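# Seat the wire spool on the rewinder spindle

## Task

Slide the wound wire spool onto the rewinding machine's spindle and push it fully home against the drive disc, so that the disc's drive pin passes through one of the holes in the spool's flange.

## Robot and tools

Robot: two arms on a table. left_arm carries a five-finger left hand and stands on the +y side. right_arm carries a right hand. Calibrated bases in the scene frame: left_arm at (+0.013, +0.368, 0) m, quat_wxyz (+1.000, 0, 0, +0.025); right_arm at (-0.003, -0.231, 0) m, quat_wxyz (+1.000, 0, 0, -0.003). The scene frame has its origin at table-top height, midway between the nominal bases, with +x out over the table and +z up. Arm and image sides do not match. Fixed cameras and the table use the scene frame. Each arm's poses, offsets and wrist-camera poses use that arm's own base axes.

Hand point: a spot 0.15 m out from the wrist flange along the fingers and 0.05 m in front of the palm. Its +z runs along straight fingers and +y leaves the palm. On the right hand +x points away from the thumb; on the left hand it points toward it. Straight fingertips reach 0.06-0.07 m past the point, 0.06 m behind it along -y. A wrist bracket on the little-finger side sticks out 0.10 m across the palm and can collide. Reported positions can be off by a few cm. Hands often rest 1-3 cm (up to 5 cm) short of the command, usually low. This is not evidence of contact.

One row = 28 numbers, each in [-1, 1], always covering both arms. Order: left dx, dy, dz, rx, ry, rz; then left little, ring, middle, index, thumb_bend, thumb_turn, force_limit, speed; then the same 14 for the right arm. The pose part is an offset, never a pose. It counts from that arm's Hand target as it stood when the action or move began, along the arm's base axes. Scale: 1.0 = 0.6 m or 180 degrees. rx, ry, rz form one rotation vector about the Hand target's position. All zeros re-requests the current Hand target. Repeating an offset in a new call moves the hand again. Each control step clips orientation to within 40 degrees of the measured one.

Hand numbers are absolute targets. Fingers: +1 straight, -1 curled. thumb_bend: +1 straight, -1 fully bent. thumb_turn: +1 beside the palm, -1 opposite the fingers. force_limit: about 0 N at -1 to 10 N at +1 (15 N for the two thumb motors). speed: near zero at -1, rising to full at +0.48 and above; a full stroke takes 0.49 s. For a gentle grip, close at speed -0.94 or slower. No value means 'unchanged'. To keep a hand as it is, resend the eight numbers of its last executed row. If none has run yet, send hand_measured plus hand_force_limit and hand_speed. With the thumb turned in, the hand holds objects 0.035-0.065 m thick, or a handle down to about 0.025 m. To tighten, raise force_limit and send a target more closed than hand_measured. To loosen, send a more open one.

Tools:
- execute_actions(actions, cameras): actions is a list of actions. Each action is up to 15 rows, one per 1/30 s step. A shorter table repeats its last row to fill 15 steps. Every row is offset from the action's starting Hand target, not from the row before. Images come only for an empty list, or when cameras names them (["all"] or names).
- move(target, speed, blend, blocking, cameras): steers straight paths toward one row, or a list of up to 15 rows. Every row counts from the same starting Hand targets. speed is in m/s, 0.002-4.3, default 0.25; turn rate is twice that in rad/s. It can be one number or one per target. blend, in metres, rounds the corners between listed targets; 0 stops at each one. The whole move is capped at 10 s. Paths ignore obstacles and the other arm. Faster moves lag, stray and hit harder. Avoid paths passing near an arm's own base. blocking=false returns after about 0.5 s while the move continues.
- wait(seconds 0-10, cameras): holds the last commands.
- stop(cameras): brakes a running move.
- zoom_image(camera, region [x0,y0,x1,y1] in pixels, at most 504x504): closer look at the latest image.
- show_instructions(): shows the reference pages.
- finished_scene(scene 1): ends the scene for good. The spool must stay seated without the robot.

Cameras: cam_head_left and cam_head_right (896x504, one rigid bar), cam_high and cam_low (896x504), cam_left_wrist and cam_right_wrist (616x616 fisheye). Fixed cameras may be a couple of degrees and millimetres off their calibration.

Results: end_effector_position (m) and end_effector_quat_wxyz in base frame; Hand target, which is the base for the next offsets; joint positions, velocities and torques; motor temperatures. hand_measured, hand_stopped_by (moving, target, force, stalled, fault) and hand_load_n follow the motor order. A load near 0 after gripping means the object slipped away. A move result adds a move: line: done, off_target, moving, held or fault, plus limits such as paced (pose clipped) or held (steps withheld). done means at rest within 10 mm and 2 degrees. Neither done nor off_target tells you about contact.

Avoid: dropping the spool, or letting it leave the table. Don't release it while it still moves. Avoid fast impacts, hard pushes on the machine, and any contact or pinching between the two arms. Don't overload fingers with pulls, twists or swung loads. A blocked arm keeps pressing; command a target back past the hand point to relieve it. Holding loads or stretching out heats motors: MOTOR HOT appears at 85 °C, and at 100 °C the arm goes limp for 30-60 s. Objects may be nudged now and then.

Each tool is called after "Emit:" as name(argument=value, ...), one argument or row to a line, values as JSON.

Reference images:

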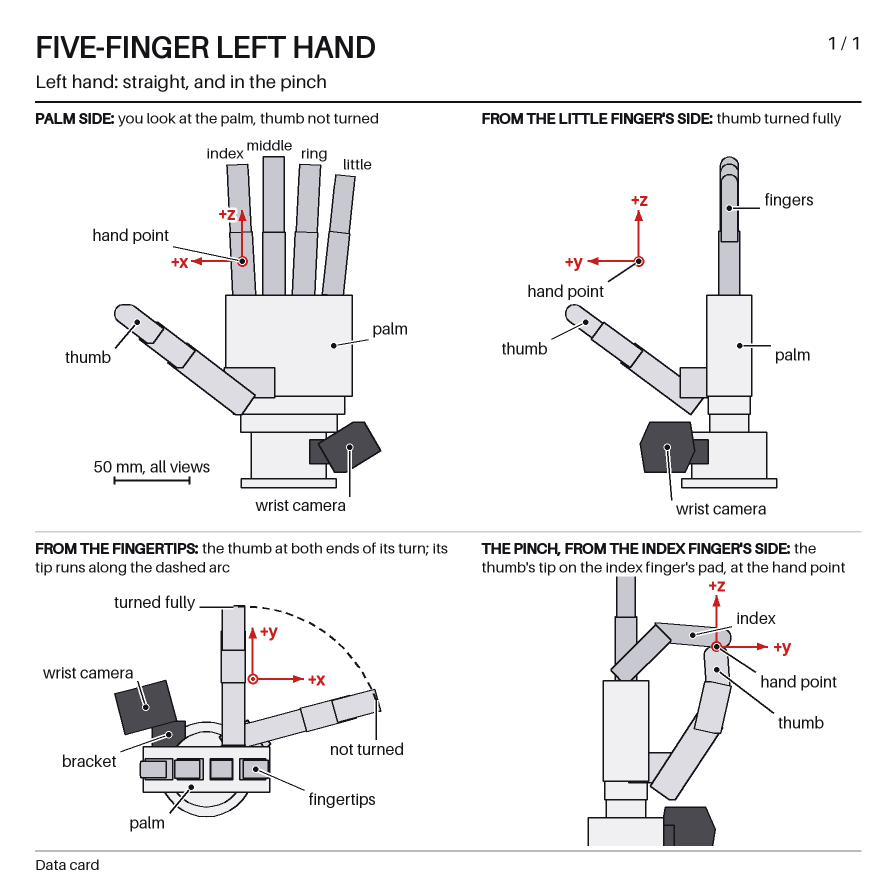

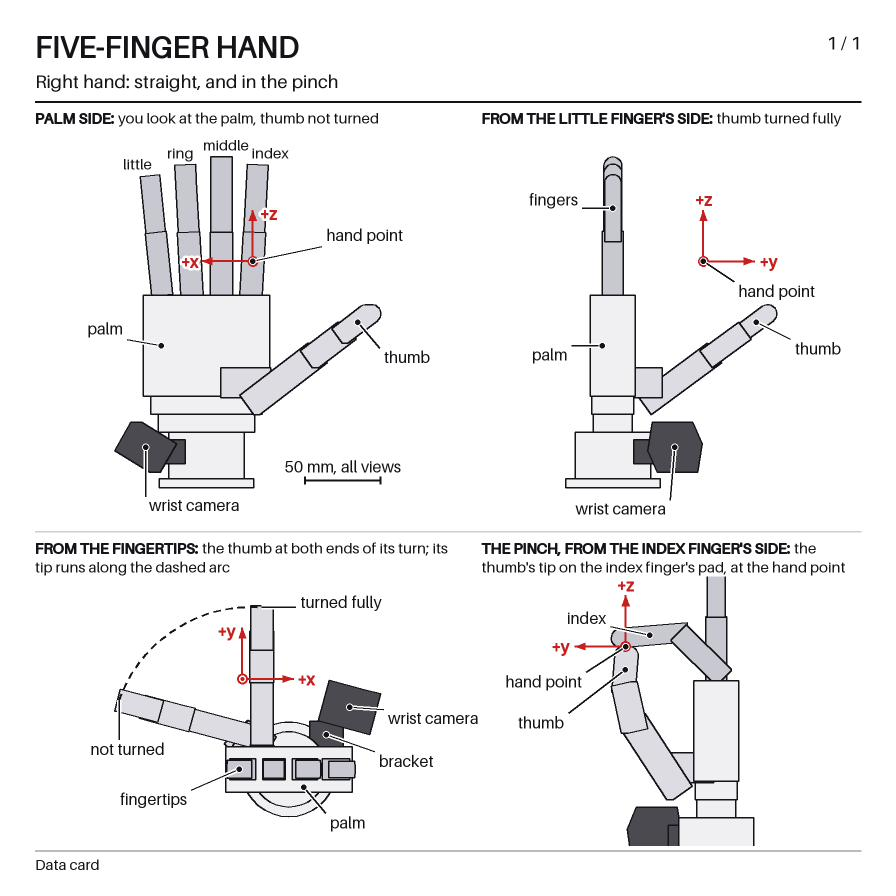

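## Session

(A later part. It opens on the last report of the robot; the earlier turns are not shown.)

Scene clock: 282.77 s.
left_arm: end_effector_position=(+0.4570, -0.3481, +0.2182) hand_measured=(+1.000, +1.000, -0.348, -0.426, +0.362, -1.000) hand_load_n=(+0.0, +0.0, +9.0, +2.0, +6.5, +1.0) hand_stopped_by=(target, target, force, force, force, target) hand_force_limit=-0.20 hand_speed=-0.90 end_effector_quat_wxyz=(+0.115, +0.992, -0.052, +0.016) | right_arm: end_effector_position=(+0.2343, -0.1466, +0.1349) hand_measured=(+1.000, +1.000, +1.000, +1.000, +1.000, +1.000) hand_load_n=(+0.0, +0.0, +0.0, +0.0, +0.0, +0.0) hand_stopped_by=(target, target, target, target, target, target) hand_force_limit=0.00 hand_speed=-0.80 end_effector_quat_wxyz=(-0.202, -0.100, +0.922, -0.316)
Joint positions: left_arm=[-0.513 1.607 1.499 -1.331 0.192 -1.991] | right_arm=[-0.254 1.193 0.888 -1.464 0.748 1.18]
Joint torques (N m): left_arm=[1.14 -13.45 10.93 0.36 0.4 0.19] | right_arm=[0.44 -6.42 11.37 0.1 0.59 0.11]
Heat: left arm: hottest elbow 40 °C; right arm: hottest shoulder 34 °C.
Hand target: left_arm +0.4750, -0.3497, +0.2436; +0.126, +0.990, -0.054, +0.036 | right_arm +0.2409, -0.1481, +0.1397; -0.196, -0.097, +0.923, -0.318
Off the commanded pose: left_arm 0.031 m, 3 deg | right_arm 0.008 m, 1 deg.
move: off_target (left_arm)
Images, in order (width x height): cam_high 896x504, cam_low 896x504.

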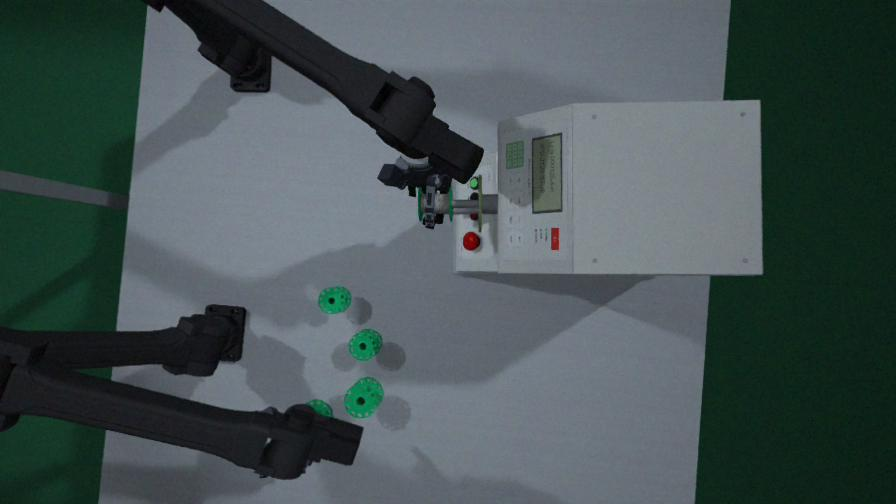

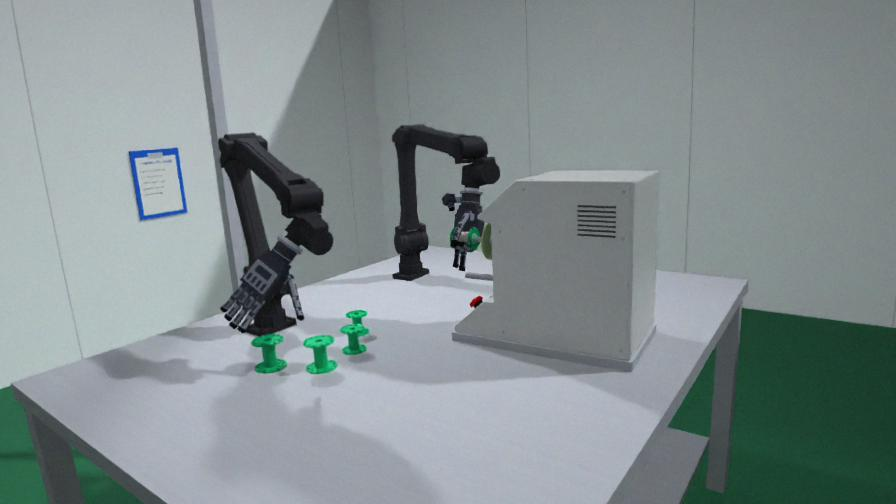

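Emit:
move(
  target=[0.022, 0.0005, -0.003, 0.0, 0.0, 0.0, 1,1,-0.4,-0.6,0.1,-1,-0.2,-0.9, 0,0,0,0,0,0,1,1,1,1,1,1,0,-0.8],
  speed=0.03,
  cameras=["cam_high","cam_low"],
)

Emit:
zoom_image(
  camera="cam_high",
  region=[418, 184, 490, 244],
)

Emit:
zoom_image(
  camera="cam_low",
  region=[448, 220, 500, 254],
)

Scene clock: 284.37 s.
left_arm: end_effector_position=(+0.4711, -0.3478, +0.2184) hand_measured=(+1.000, +1.000, -0.348, -0.426, +0.362, -1.000) hand_load_n=(+0.0, +0.0, +9.0, +1.5, +6.5, +1.0) hand_stopped_by=(target, target, force, force, force, target) hand_force_limit=-0.20 hand_speed=-0.90 end_effector_quat_wxyz=(+0.116, +0.992, -0.052, +0.017) | right_arm: end_effector_position=(+0.2343, -0.1466, +0.1349) hand_measured=(+1.000, +1.000, +1.000, +1.000, +1.000, +1.000) hand_load_n=(+0.0, +0.0, +0.5, +0.0, +0.0, +0.0) hand_stopped_by=(target, target, target, target, target, target) hand_force_limit=0.00 hand_speed=-0.80 end_effector_quat_wxyz=(-0.202, -0.100, +0.922, -0.316)
Joint positions: left_arm=[-0.499 1.636 1.535 -1.336 0.194 -1.979] | right_arm=[-0.254 1.193 0.888 -1.464 0.748 1.18]
Joint torques (N m): left_arm=[0.73 -13.33 10.92 0.38 0.4 0.19] | right_arm=[0.5 -6.36 11.34 0.12 0.59 0.12]
Heat: left arm: hottest elbow 41 °C; right arm: hottest shoulder 34 °C.
Hand target: left_arm +0.4882, -0.3494, +0.2418; +0.126, +0.990, -0.054, +0.036 | right_arm +0.2409, -0.1481, +0.1397; -0.196, -0.097, +0.923, -0.318
Off the commanded pose: left_arm 0.029 m, 2 deg | right_arm 0.008 m, 1 deg.
move: off_target (left_arm)
Images, in order (width x height): cam_high 896x504, cam_low 896x504.

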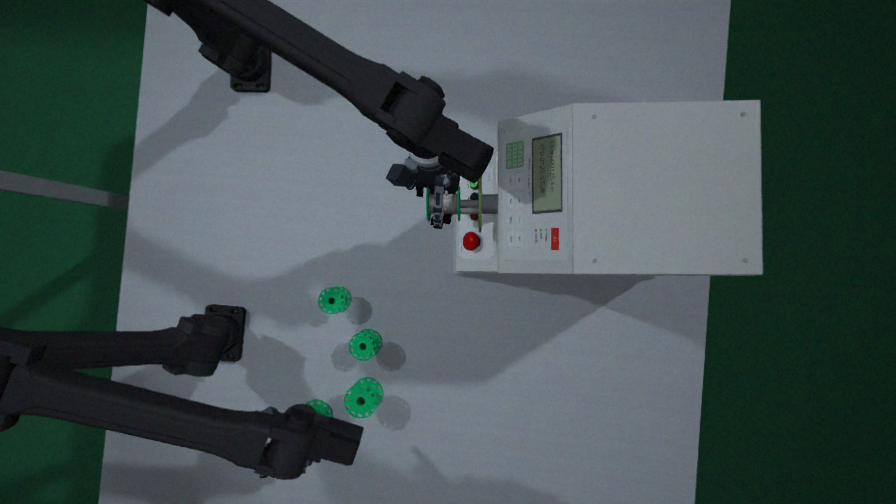

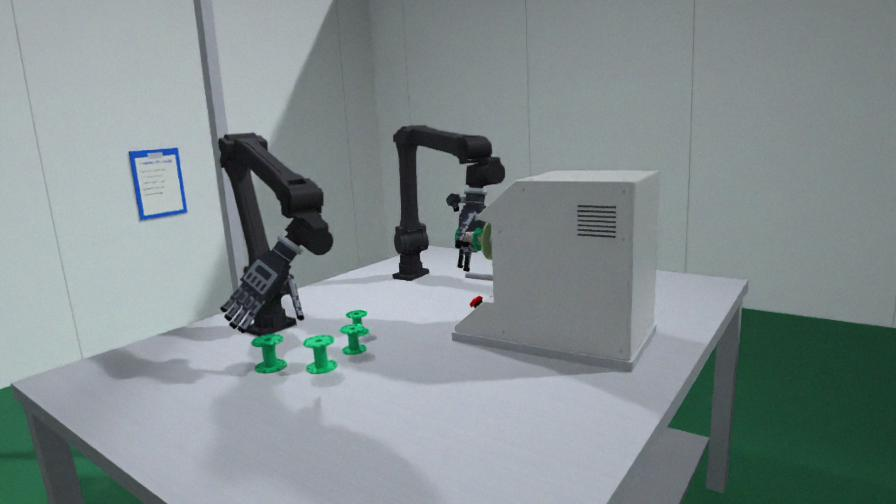

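Scaled by 7.000 from the camera's 896x504 image, which has a finer 1280x720 frame.

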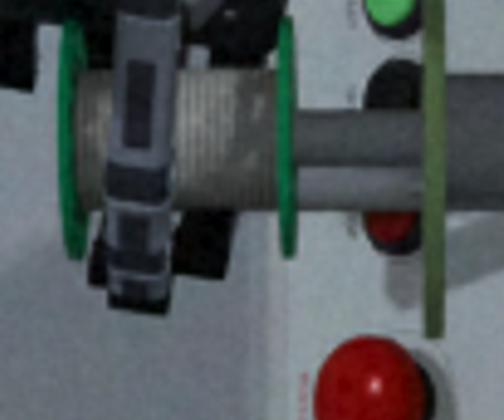

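Scaled by 9.692 from the camera's 896x504 image, which has a finer 1280x720 frame.

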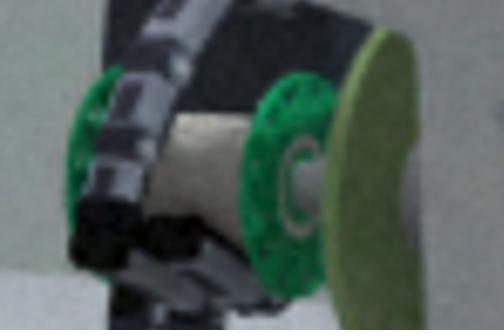

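Emit:
wait(
  seconds=0,
  cameras=["cam_low","cam_head_right","cam_head_left"],
)

Emit:
zoom_image(
  camera="cam_low",
  region=[470, 225, 486, 253],
)

Emit:
zoom_image(
  camera="cam_head_right",
  region=[420, 155, 464, 195],
)

Emit:
zoom_image(
  camera="cam_head_left",
  region=[424, 155, 468, 195],
)

Scene clock: 286.47 s.
left_arm: end_effector_position=(+0.4709, -0.3477, +0.2184) hand_measured=(+1.000, +1.000, -0.348, -0.426, +0.362, -1.000) hand_load_n=(+0.0, +0.0, +9.0, +1.5, +6.5, +0.5) hand_stopped_by=(target, target, force, force, force, target) hand_force_limit=-0.20 hand_speed=-0.90 end_effector_quat_wxyz=(+0.116, +0.992, -0.052, +0.017) | right_arm: end_effector_position=(+0.2343, -0.1466, +0.1349) hand_measured=(+1.000, +1.000, +1.000, +1.000, +1.000, +1.000) hand_load_n=(+0.0, +0.0, +0.0, +0.0, +0.0, +0.0) hand_stopped_by=(target, target, target, target, target, target) hand_force_limit=0.00 hand_speed=-0.80 end_effector_quat_wxyz=(-0.202, -0.100, +0.922, -0.316)
Joint positions: left_arm=[-0.499 1.636 1.535 -1.337 0.194 -1.978] | right_arm=[-0.254 1.193 0.888 -1.464 0.748 1.18]
Joint torques (N m): left_arm=[0.79 -13.33 10.81 0.38 0.41 0.19] | right_arm=[0.44 -6.36 11.37 0.12 0.59 0.12]
Heat: left arm: hottest elbow 41 °C; right arm: hottest shoulder 34 °C.
Hand target: left_arm +0.4882, -0.3494, +0.2418; +0.126, +0.990, -0.054, +0.036 | right_arm +0.2409, -0.1481, +0.1397; -0.196, -0.097, +0.923, -0.318
Off the commanded pose: left_arm 0.029 m, 3 deg | right_arm 0.008 m, 1 deg.
Images, in order (width x height): cam_head_left 896x504, cam_head_right 896x504, cam_low 896x504.

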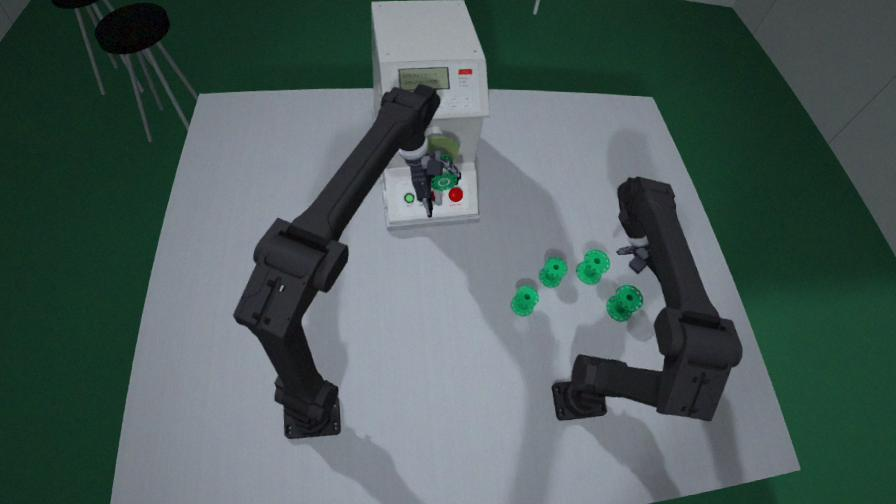

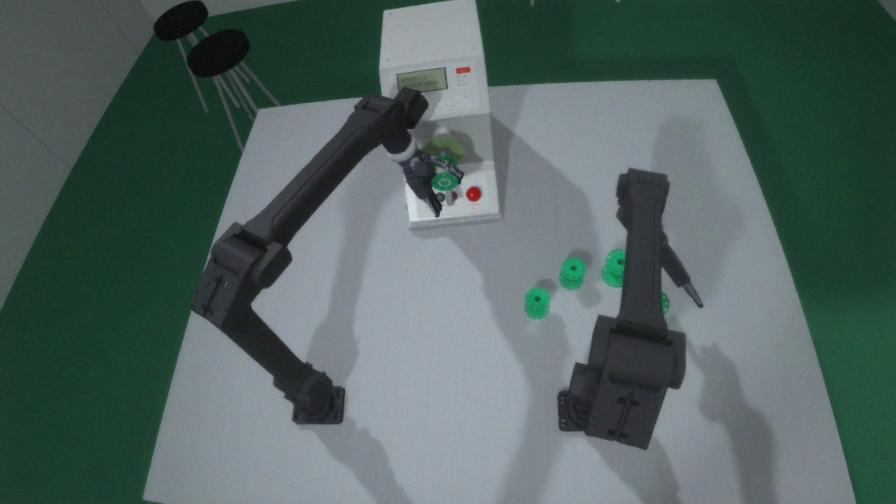

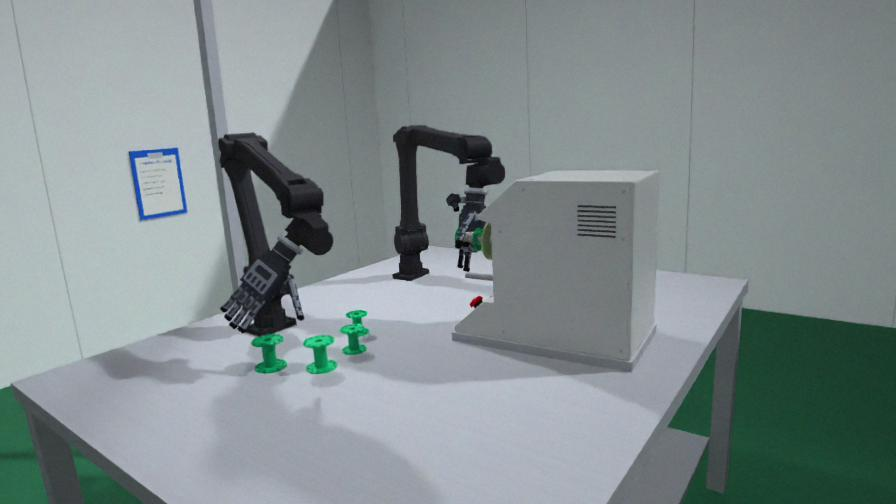

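Scaled by 18.000 from the camera's 896x504 image, which has a finer 1280x720 frame.

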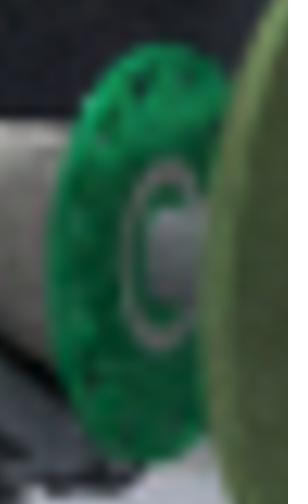

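Scaled by 11.455 from the camera's 896x504 image, which has a finer 1280x720 frame.

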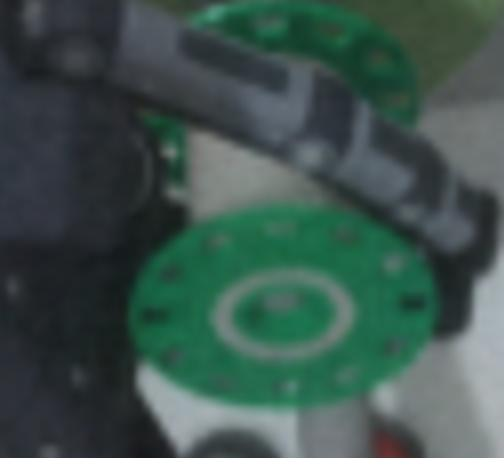

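Scaled by 11.455 from the camera's 896x504 image, which has a finer 1280x720 frame.

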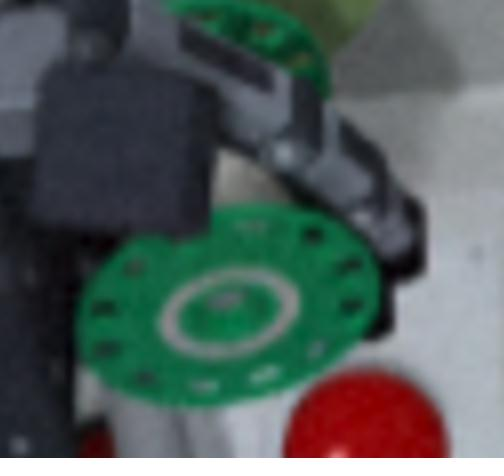

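Emit:
move(
  target=[0.020, 0.0005, -0.002, 0.0, 0.0, 0.0, 1,1,-0.4,-0.6,0.1,-1,-0.2,-0.9, 0,0,0,0,0,0,1,1,1,1,1,1,0,-0.8],
  speed=0.03,
  cameras=["cam_high","cam_low"],
)

Emit:
zoom_image(
  camera="cam_high",
  region=[418, 184, 490, 244],
)

Emit:
zoom_image(
  camera="cam_low",
  region=[448, 220, 500, 254],
)

Scene clock: 291.13 s.
left_arm: end_effector_position=(+0.4832, -0.3472, +0.2185) hand_measured=(+1.000, +1.000, -0.348, -0.426, +0.362, -1.000) hand_load_n=(+0.0, +0.0, +9.0, +1.5, +6.5, +1.0) hand_stopped_by=(target, target, force, force, force, target) hand_force_limit=-0.20 hand_speed=-0.90 end_effector_quat_wxyz=(+0.116, +0.992, -0.052, +0.018) | right_arm: end_effector_position=(+0.2343, -0.1466, +0.1349) hand_measured=(+1.000, +1.000, +1.000, +1.000, +1.000, +1.000) hand_load_n=(+0.0, +0.0, -0.5, +0.0, +0.0, -0.5) hand_stopped_by=(target, target, target, target, target, target) hand_force_limit=0.00 hand_speed=-0.80 end_effector_quat_wxyz=(-0.202, -0.100, +0.922, -0.316)
Joint positions: left_arm=[-0.486 1.663 1.568 -1.344 0.196 -1.966] | right_arm=[-0.254 1.193 0.888 -1.464 0.748 1.18]
Joint torques (N m): left_arm=[0.73 -13.92 10.78 0.46 0.43 0.17] | right_arm=[0.44 -6.42 11.34 0.13 0.58 0.12]
Heat: left arm: hottest elbow 41 °C; right arm: hottest shoulder 34 °C.
Hand target: left_arm +0.5002, -0.3490, +0.2406; +0.126, +0.990, -0.054, +0.036 | right_arm +0.2409, -0.1481, +0.1397; -0.196, -0.097, +0.923, -0.318
Off the commanded pose: left_arm 0.028 m, 2 deg | right_arm 0.008 m, 1 deg.
move: off_target (left_arm)
Images, in order (width x height): cam_high 896x504, cam_low 896x504.

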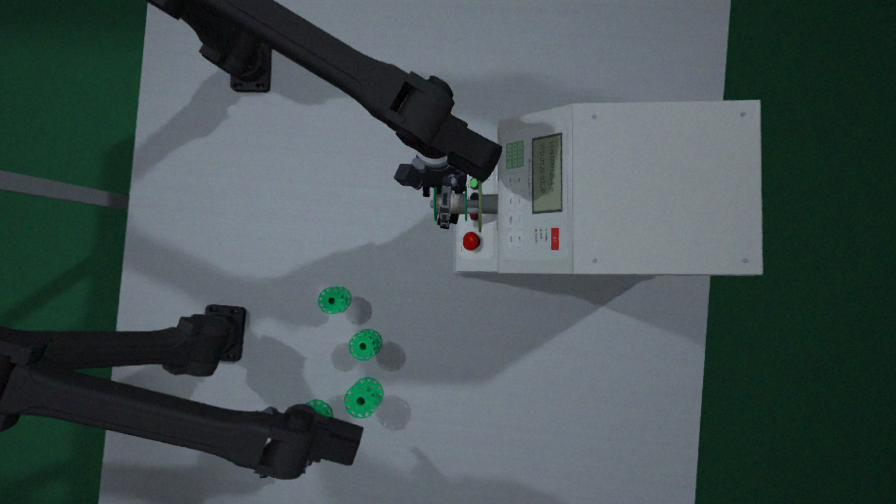

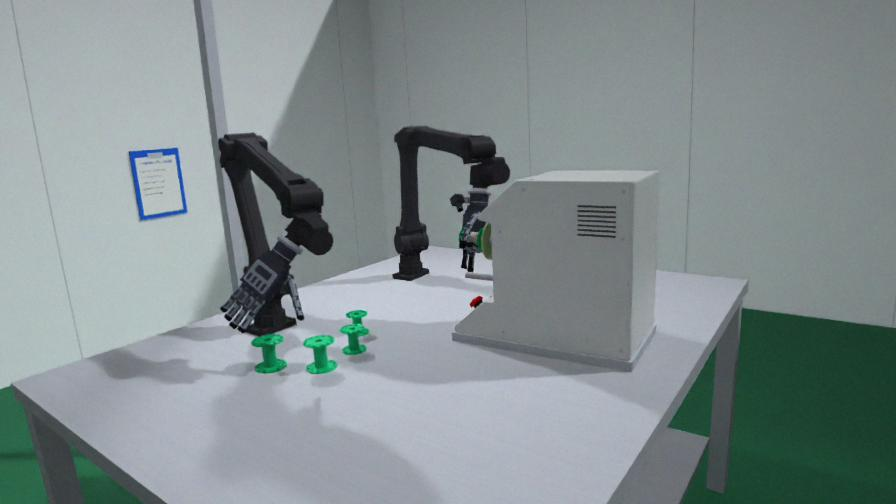

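Scaled by 7.000 from the camera's 896x504 image, which has a finer 1280x720 frame.

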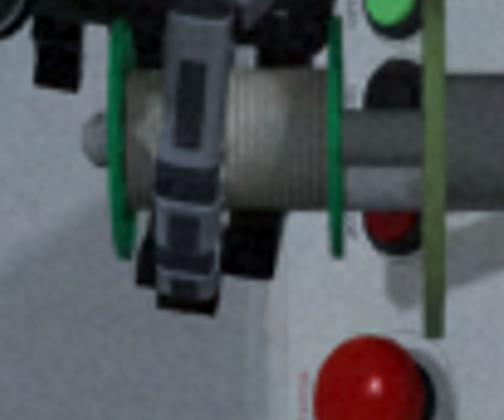

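Scaled by 9.692 from the camera's 896x504 image, which has a finer 1280x720 frame.

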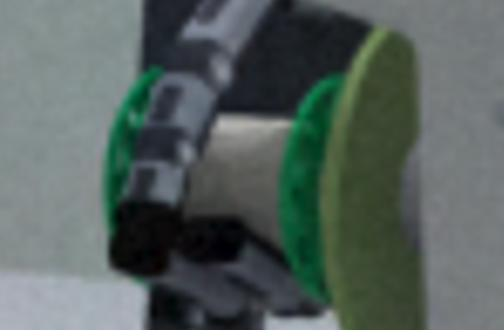

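Emit:
move(
  target=[0.016, 0.0005, -0.002, 0.0, 0.0, 0.0, 1,1,-0.4,-0.6,0.1,-1,-0.2,-0.9, 0,0,0,0,0,0,1,1,1,1,1,1,0,-0.8],
  speed=0.03,
  cameras=["cam_high","cam_head_right","cam_head_left"],
)

Emit:
zoom_image(
  camera="cam_high",
  region=[418, 184, 490, 244],
)

Emit:
zoom_image(
  camera="cam_head_right",
  region=[420, 130, 470, 190],
)

Scene clock: 292.97 s.
left_arm: end_effector_position=(+0.4928, -0.3470, +0.2185) hand_measured=(+1.000, +1.000, -0.348, -0.426, +0.362, -1.000) hand_load_n=(+0.0, +0.0, +9.0, +1.0, +6.5, +1.0) hand_stopped_by=(target, target, force, force, force, target) hand_force_limit=-0.20 hand_speed=-0.90 end_effector_quat_wxyz=(+0.117, +0.992, -0.052, +0.019) | right_arm: end_effector_position=(+0.2343, -0.1466, +0.1349) hand_measured=(+1.000, +1.000, +1.000, +1.000, +1.000, +1.000) hand_load_n=(+0.0, +0.0, +0.0, +0.0, +0.0, +0.0) hand_stopped_by=(target, target, target, target, target, target) hand_force_limit=0.00 hand_speed=-0.80 end_effector_quat_wxyz=(-0.202, -0.100, +0.922, -0.316)
Joint positions: left_arm=[-0.477 1.684 1.596 -1.35 0.197 -1.957] | right_arm=[-0.254 1.193 0.888 -1.464 0.748 1.18]
Joint torques (N m): left_arm=[0.79 -13.92 10.84 0.4 0.42 0.19] | right_arm=[0.5 -6.3 11.36 0.12 0.58 0.12]
Heat: left arm: hottest elbow 41 °C; right arm: hottest shoulder 34 °C.
Hand target: left_arm +0.5098, -0.3488, +0.2393; +0.126, +0.990, -0.054, +0.036 | right_arm +0.2409, -0.1481, +0.1397; -0.196, -0.097, +0.923, -0.318
Off the commanded pose: left_arm 0.027 m, 2 deg | right_arm 0.008 m, 1 deg.
move: off_target (left_arm)
Images, in order (width x height): cam_head_left 896x504, cam_head_right 896x504, cam_high 896x504.

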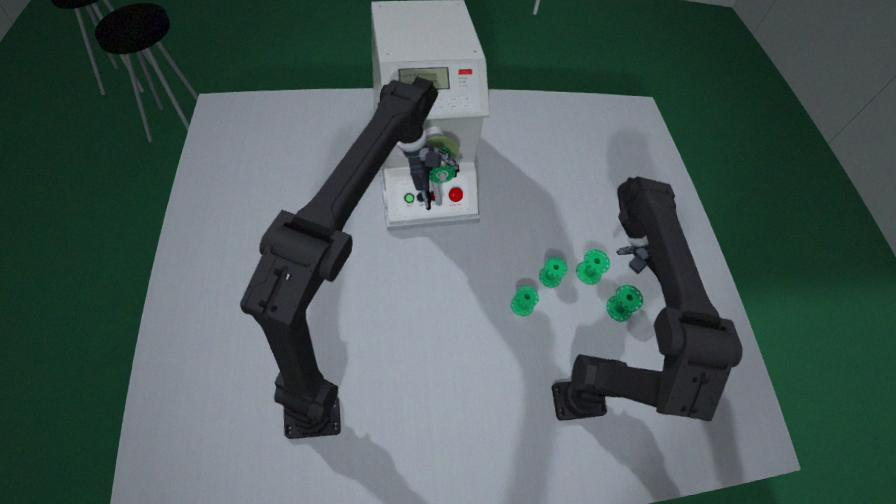

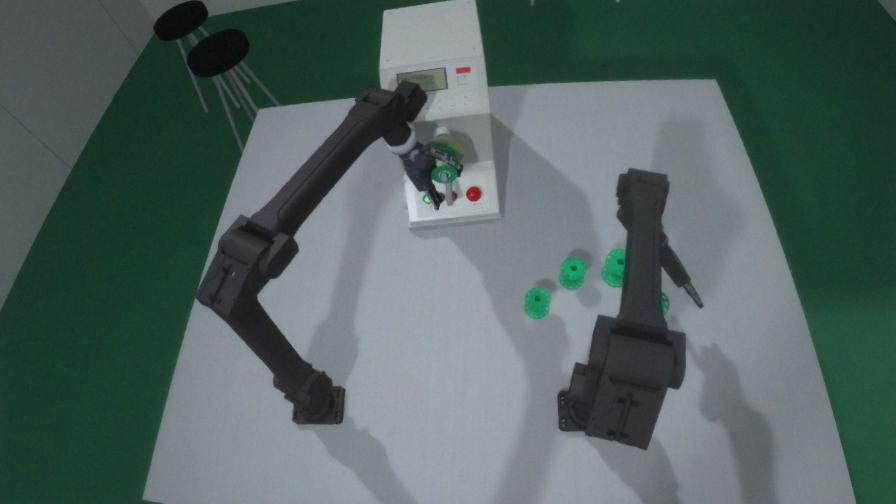

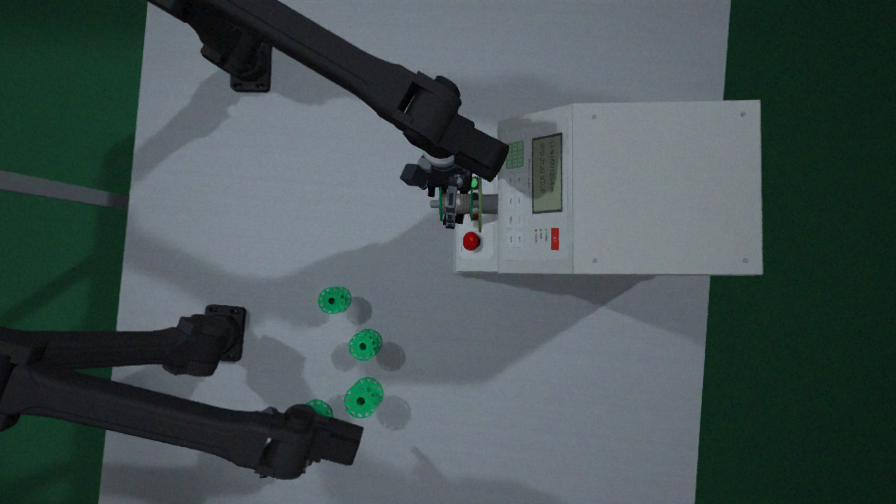

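Scaled by 7.000 from the camera's 896x504 image, which has a finer 1280x720 frame.

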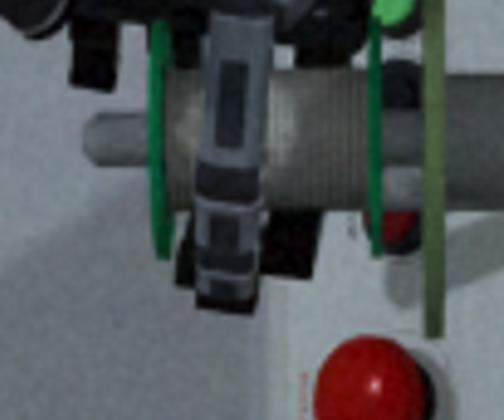

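Scaled by 8.400 from the camera's 896x504 image, which has a finer 1280x720 frame.

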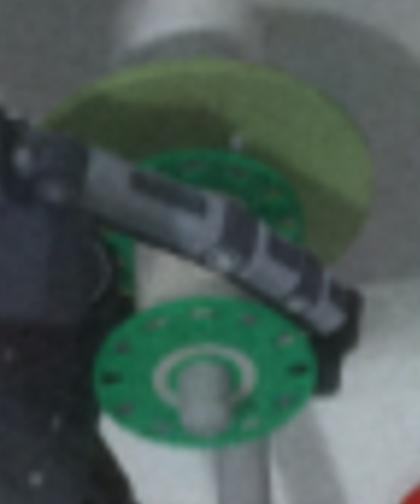

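Emit:
zoom_image(
  camera="cam_high",
  region=[450, 164, 500, 224],
)

Emit:
zoom_image(
  camera="cam_head_left",
  region=[400, 120, 480, 200],
)

Scaled by 8.400 from the camera's 896x504 image, which has a finer 1280x720 frame.

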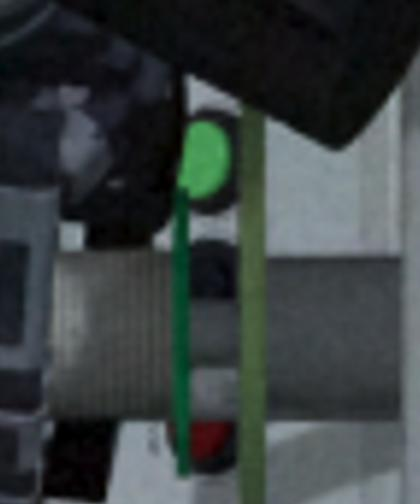

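Scaled by 6.300 from the camera's 896x504 image, which has a finer 1280x720 frame.

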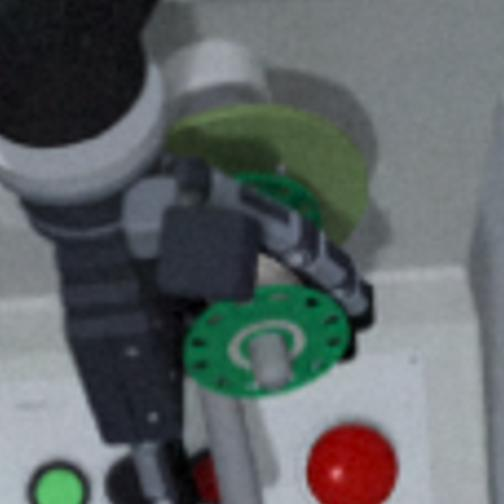

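Emit:
move(
  target=[0.0125, 0.0004, -0.001, 0.0, 0.0, 0.0, 1,1,-0.4,-0.6,0.1,-1,-0.2,-0.9, 0,0,0,0,0,0,1,1,1,1,1,1,0,-0.8],
  speed=0.02,
  cameras=["cam_high","cam_low","cam_head_right"],
)

Emit:
zoom_image(
  camera="cam_high",
  region=[450, 164, 500, 224],
)

Emit:
zoom_image(
  camera="cam_head_right",
  region=[420, 130, 470, 190],
)

Scene clock: 295.50 s.
left_arm: end_effector_position=(+0.5005, -0.3466, +0.2187) hand_measured=(+1.000, +1.000, -0.348, -0.426, +0.362, -1.000) hand_load_n=(+0.0, +0.0, +9.0, +1.0, +6.5, +1.0) hand_stopped_by=(target, target, force, force, force, target) hand_force_limit=-0.20 hand_speed=-0.90 end_effector_quat_wxyz=(+0.117, +0.992, -0.052, +0.019) | right_arm: end_effector_position=(+0.2343, -0.1466, +0.1349) hand_measured=(+1.000, +1.000, +1.000, +1.000, +1.000, +1.000) hand_load_n=(+0.0, +0.0, +0.0, +0.0, +0.0, +0.0) hand_stopped_by=(target, target, target, target, target, target) hand_force_limit=0.00 hand_speed=-0.80 end_effector_quat_wxyz=(-0.202, -0.100, +0.922, -0.316)
Joint positions: left_arm=[-0.47 1.701 1.618 -1.356 0.198 -1.95] | right_arm=[-0.254 1.193 0.888 -1.464 0.748 1.18]
Joint torques (N m): left_arm=[0.85 -14.15 10.76 0.46 0.42 0.17] | right_arm=[0.5 -6.3 11.37 0.1 0.59 0.12]
Heat: left arm: hottest elbow 41 °C; right arm: hottest shoulder 34 °C.
Hand target: left_arm +0.5173, -0.3484, +0.2387; +0.126, +0.990, -0.054, +0.036 | right_arm +0.2409, -0.1481, +0.1397; -0.196, -0.097, +0.923, -0.318
Off the commanded pose: left_arm 0.026 m, 2 deg | right_arm 0.008 m, 1 deg.
move: off_target (left_arm)
Images, in order (width x height): cam_head_right 896x504, cam_high 896x504, cam_low 896x504.

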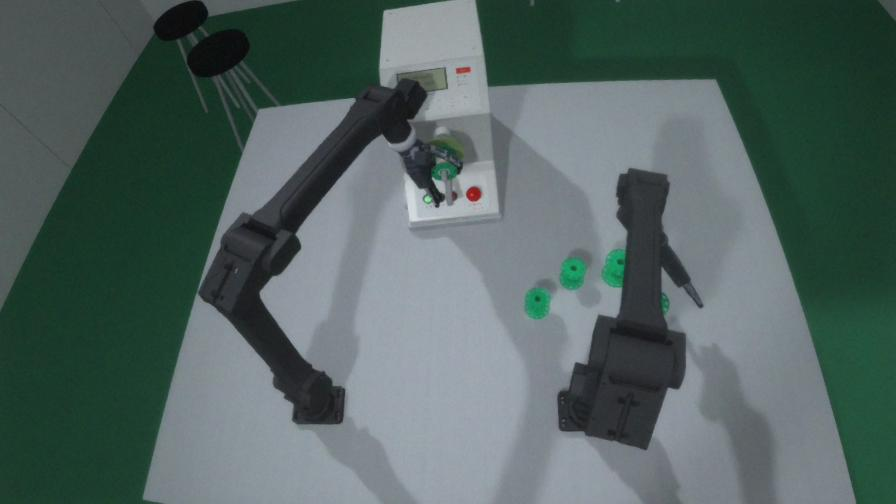

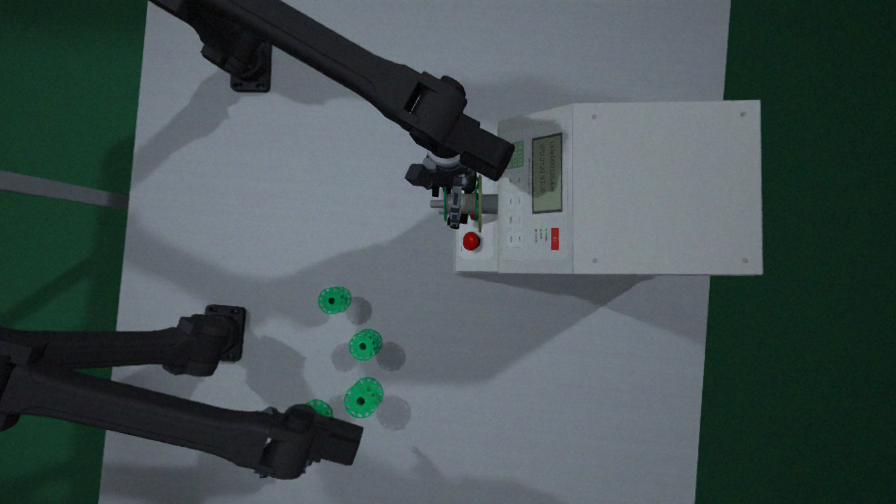

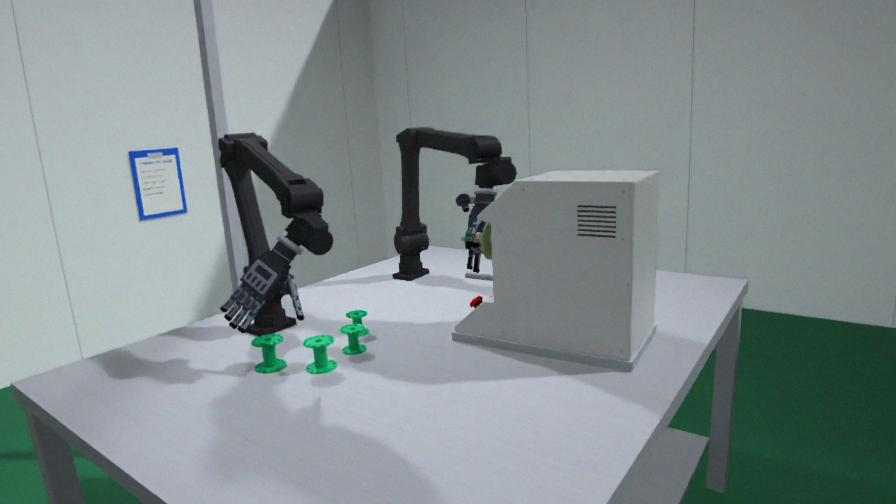

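Scaled by 8.400 from the camera's 896x504 image, which has a finer 1280x720 frame.

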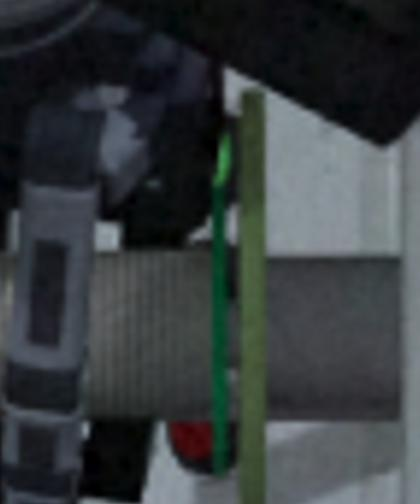

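Scaled by 8.400 from the camera's 896x504 image, which has a finer 1280x720 frame.

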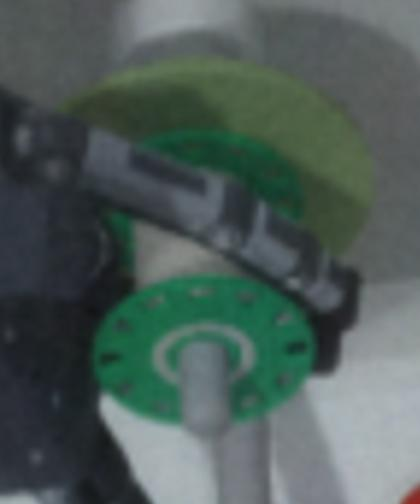

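Emit:
move(
  target=[0.006, 0.0003, -0.001, 0.0, 0.0, 0.0, 1,1,-0.4,-0.6,0.1,-1,-0.2,-0.9, 0,0,0,0,0,0,1,1,1,1,1,1,0,-0.8],
  speed=0.02,
  cameras=["cam_high"],
)

Emit:
zoom_image(
  camera="cam_high",
  region=[450, 164, 500, 224],
)

Scene clock: 296.83 s.
left_arm: end_effector_position=(+0.5031, -0.3465, +0.2187) hand_measured=(+1.000, +1.000, -0.348, -0.426, +0.362, -1.000) hand_load_n=(+0.0, +0.0, +9.0, +1.0, +6.0, +0.5) hand_stopped_by=(target, target, force, force, force, target) hand_force_limit=-0.20 hand_speed=-0.90 end_effector_quat_wxyz=(+0.117, +0.992, -0.052, +0.018) | right_arm: end_effector_position=(+0.2343, -0.1466, +0.1349) hand_measured=(+1.000, +1.000, +1.000, +1.000, +1.000, +1.000) hand_load_n=(+0.0, +0.0, +0.0, +0.0, +0.0, +0.0) hand_stopped_by=(target, target, target, target, target, target) hand_force_limit=0.00 hand_speed=-0.80 end_effector_quat_wxyz=(-0.202, -0.100, +0.922, -0.316)
Joint positions: left_arm=[-0.467 1.708 1.628 -1.36 0.2 -1.947] | right_arm=[-0.254 1.193 0.888 -1.464 0.748 1.18]
Joint torques (N m): left_arm=[1.14 -13.98 10.82 0.54 0.39 0.18] | right_arm=[0.56 -6.36 11.36 0.12 0.58 0.12]
Heat: left arm: hottest elbow 41 °C; right arm: hottest shoulder 34 °C.
Hand target: left_arm +0.5209, -0.3483, +0.2382; +0.126, +0.990, -0.053, +0.036 | right_arm +0.2409, -0.1481, +0.1397; -0.196, -0.097, +0.923, -0.318
Off the commanded pose: left_arm 0.026 m, 2 deg | right_arm 0.008 m, 1 deg.
move: off_target (left_arm)
Images, in order (width x height): cam_high 896x504.

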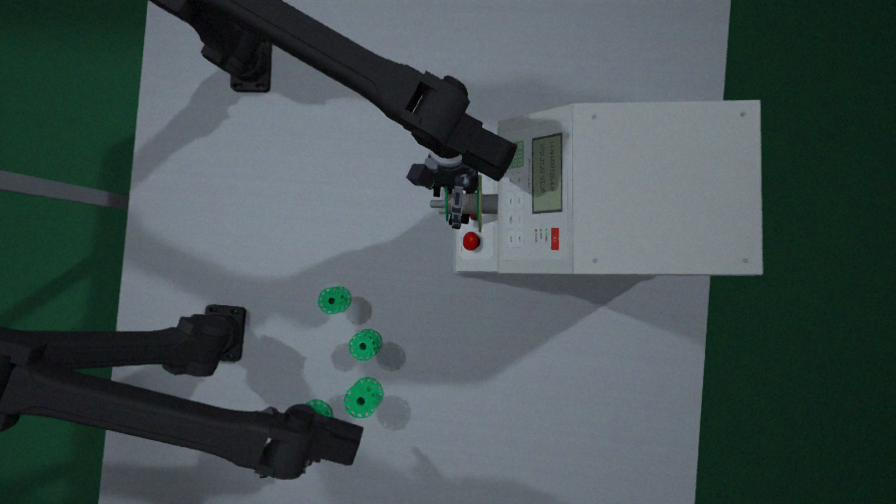

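Scaled by 8.400 from the camera's 896x504 image, which has a finer 1280x720 frame.

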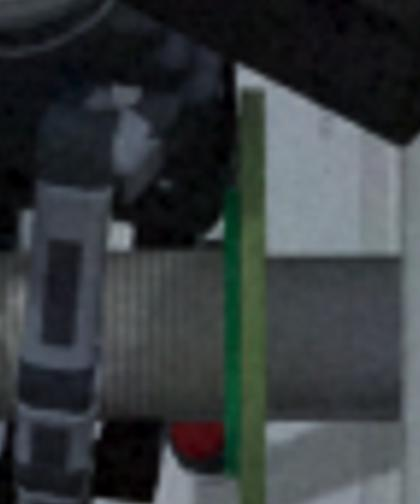

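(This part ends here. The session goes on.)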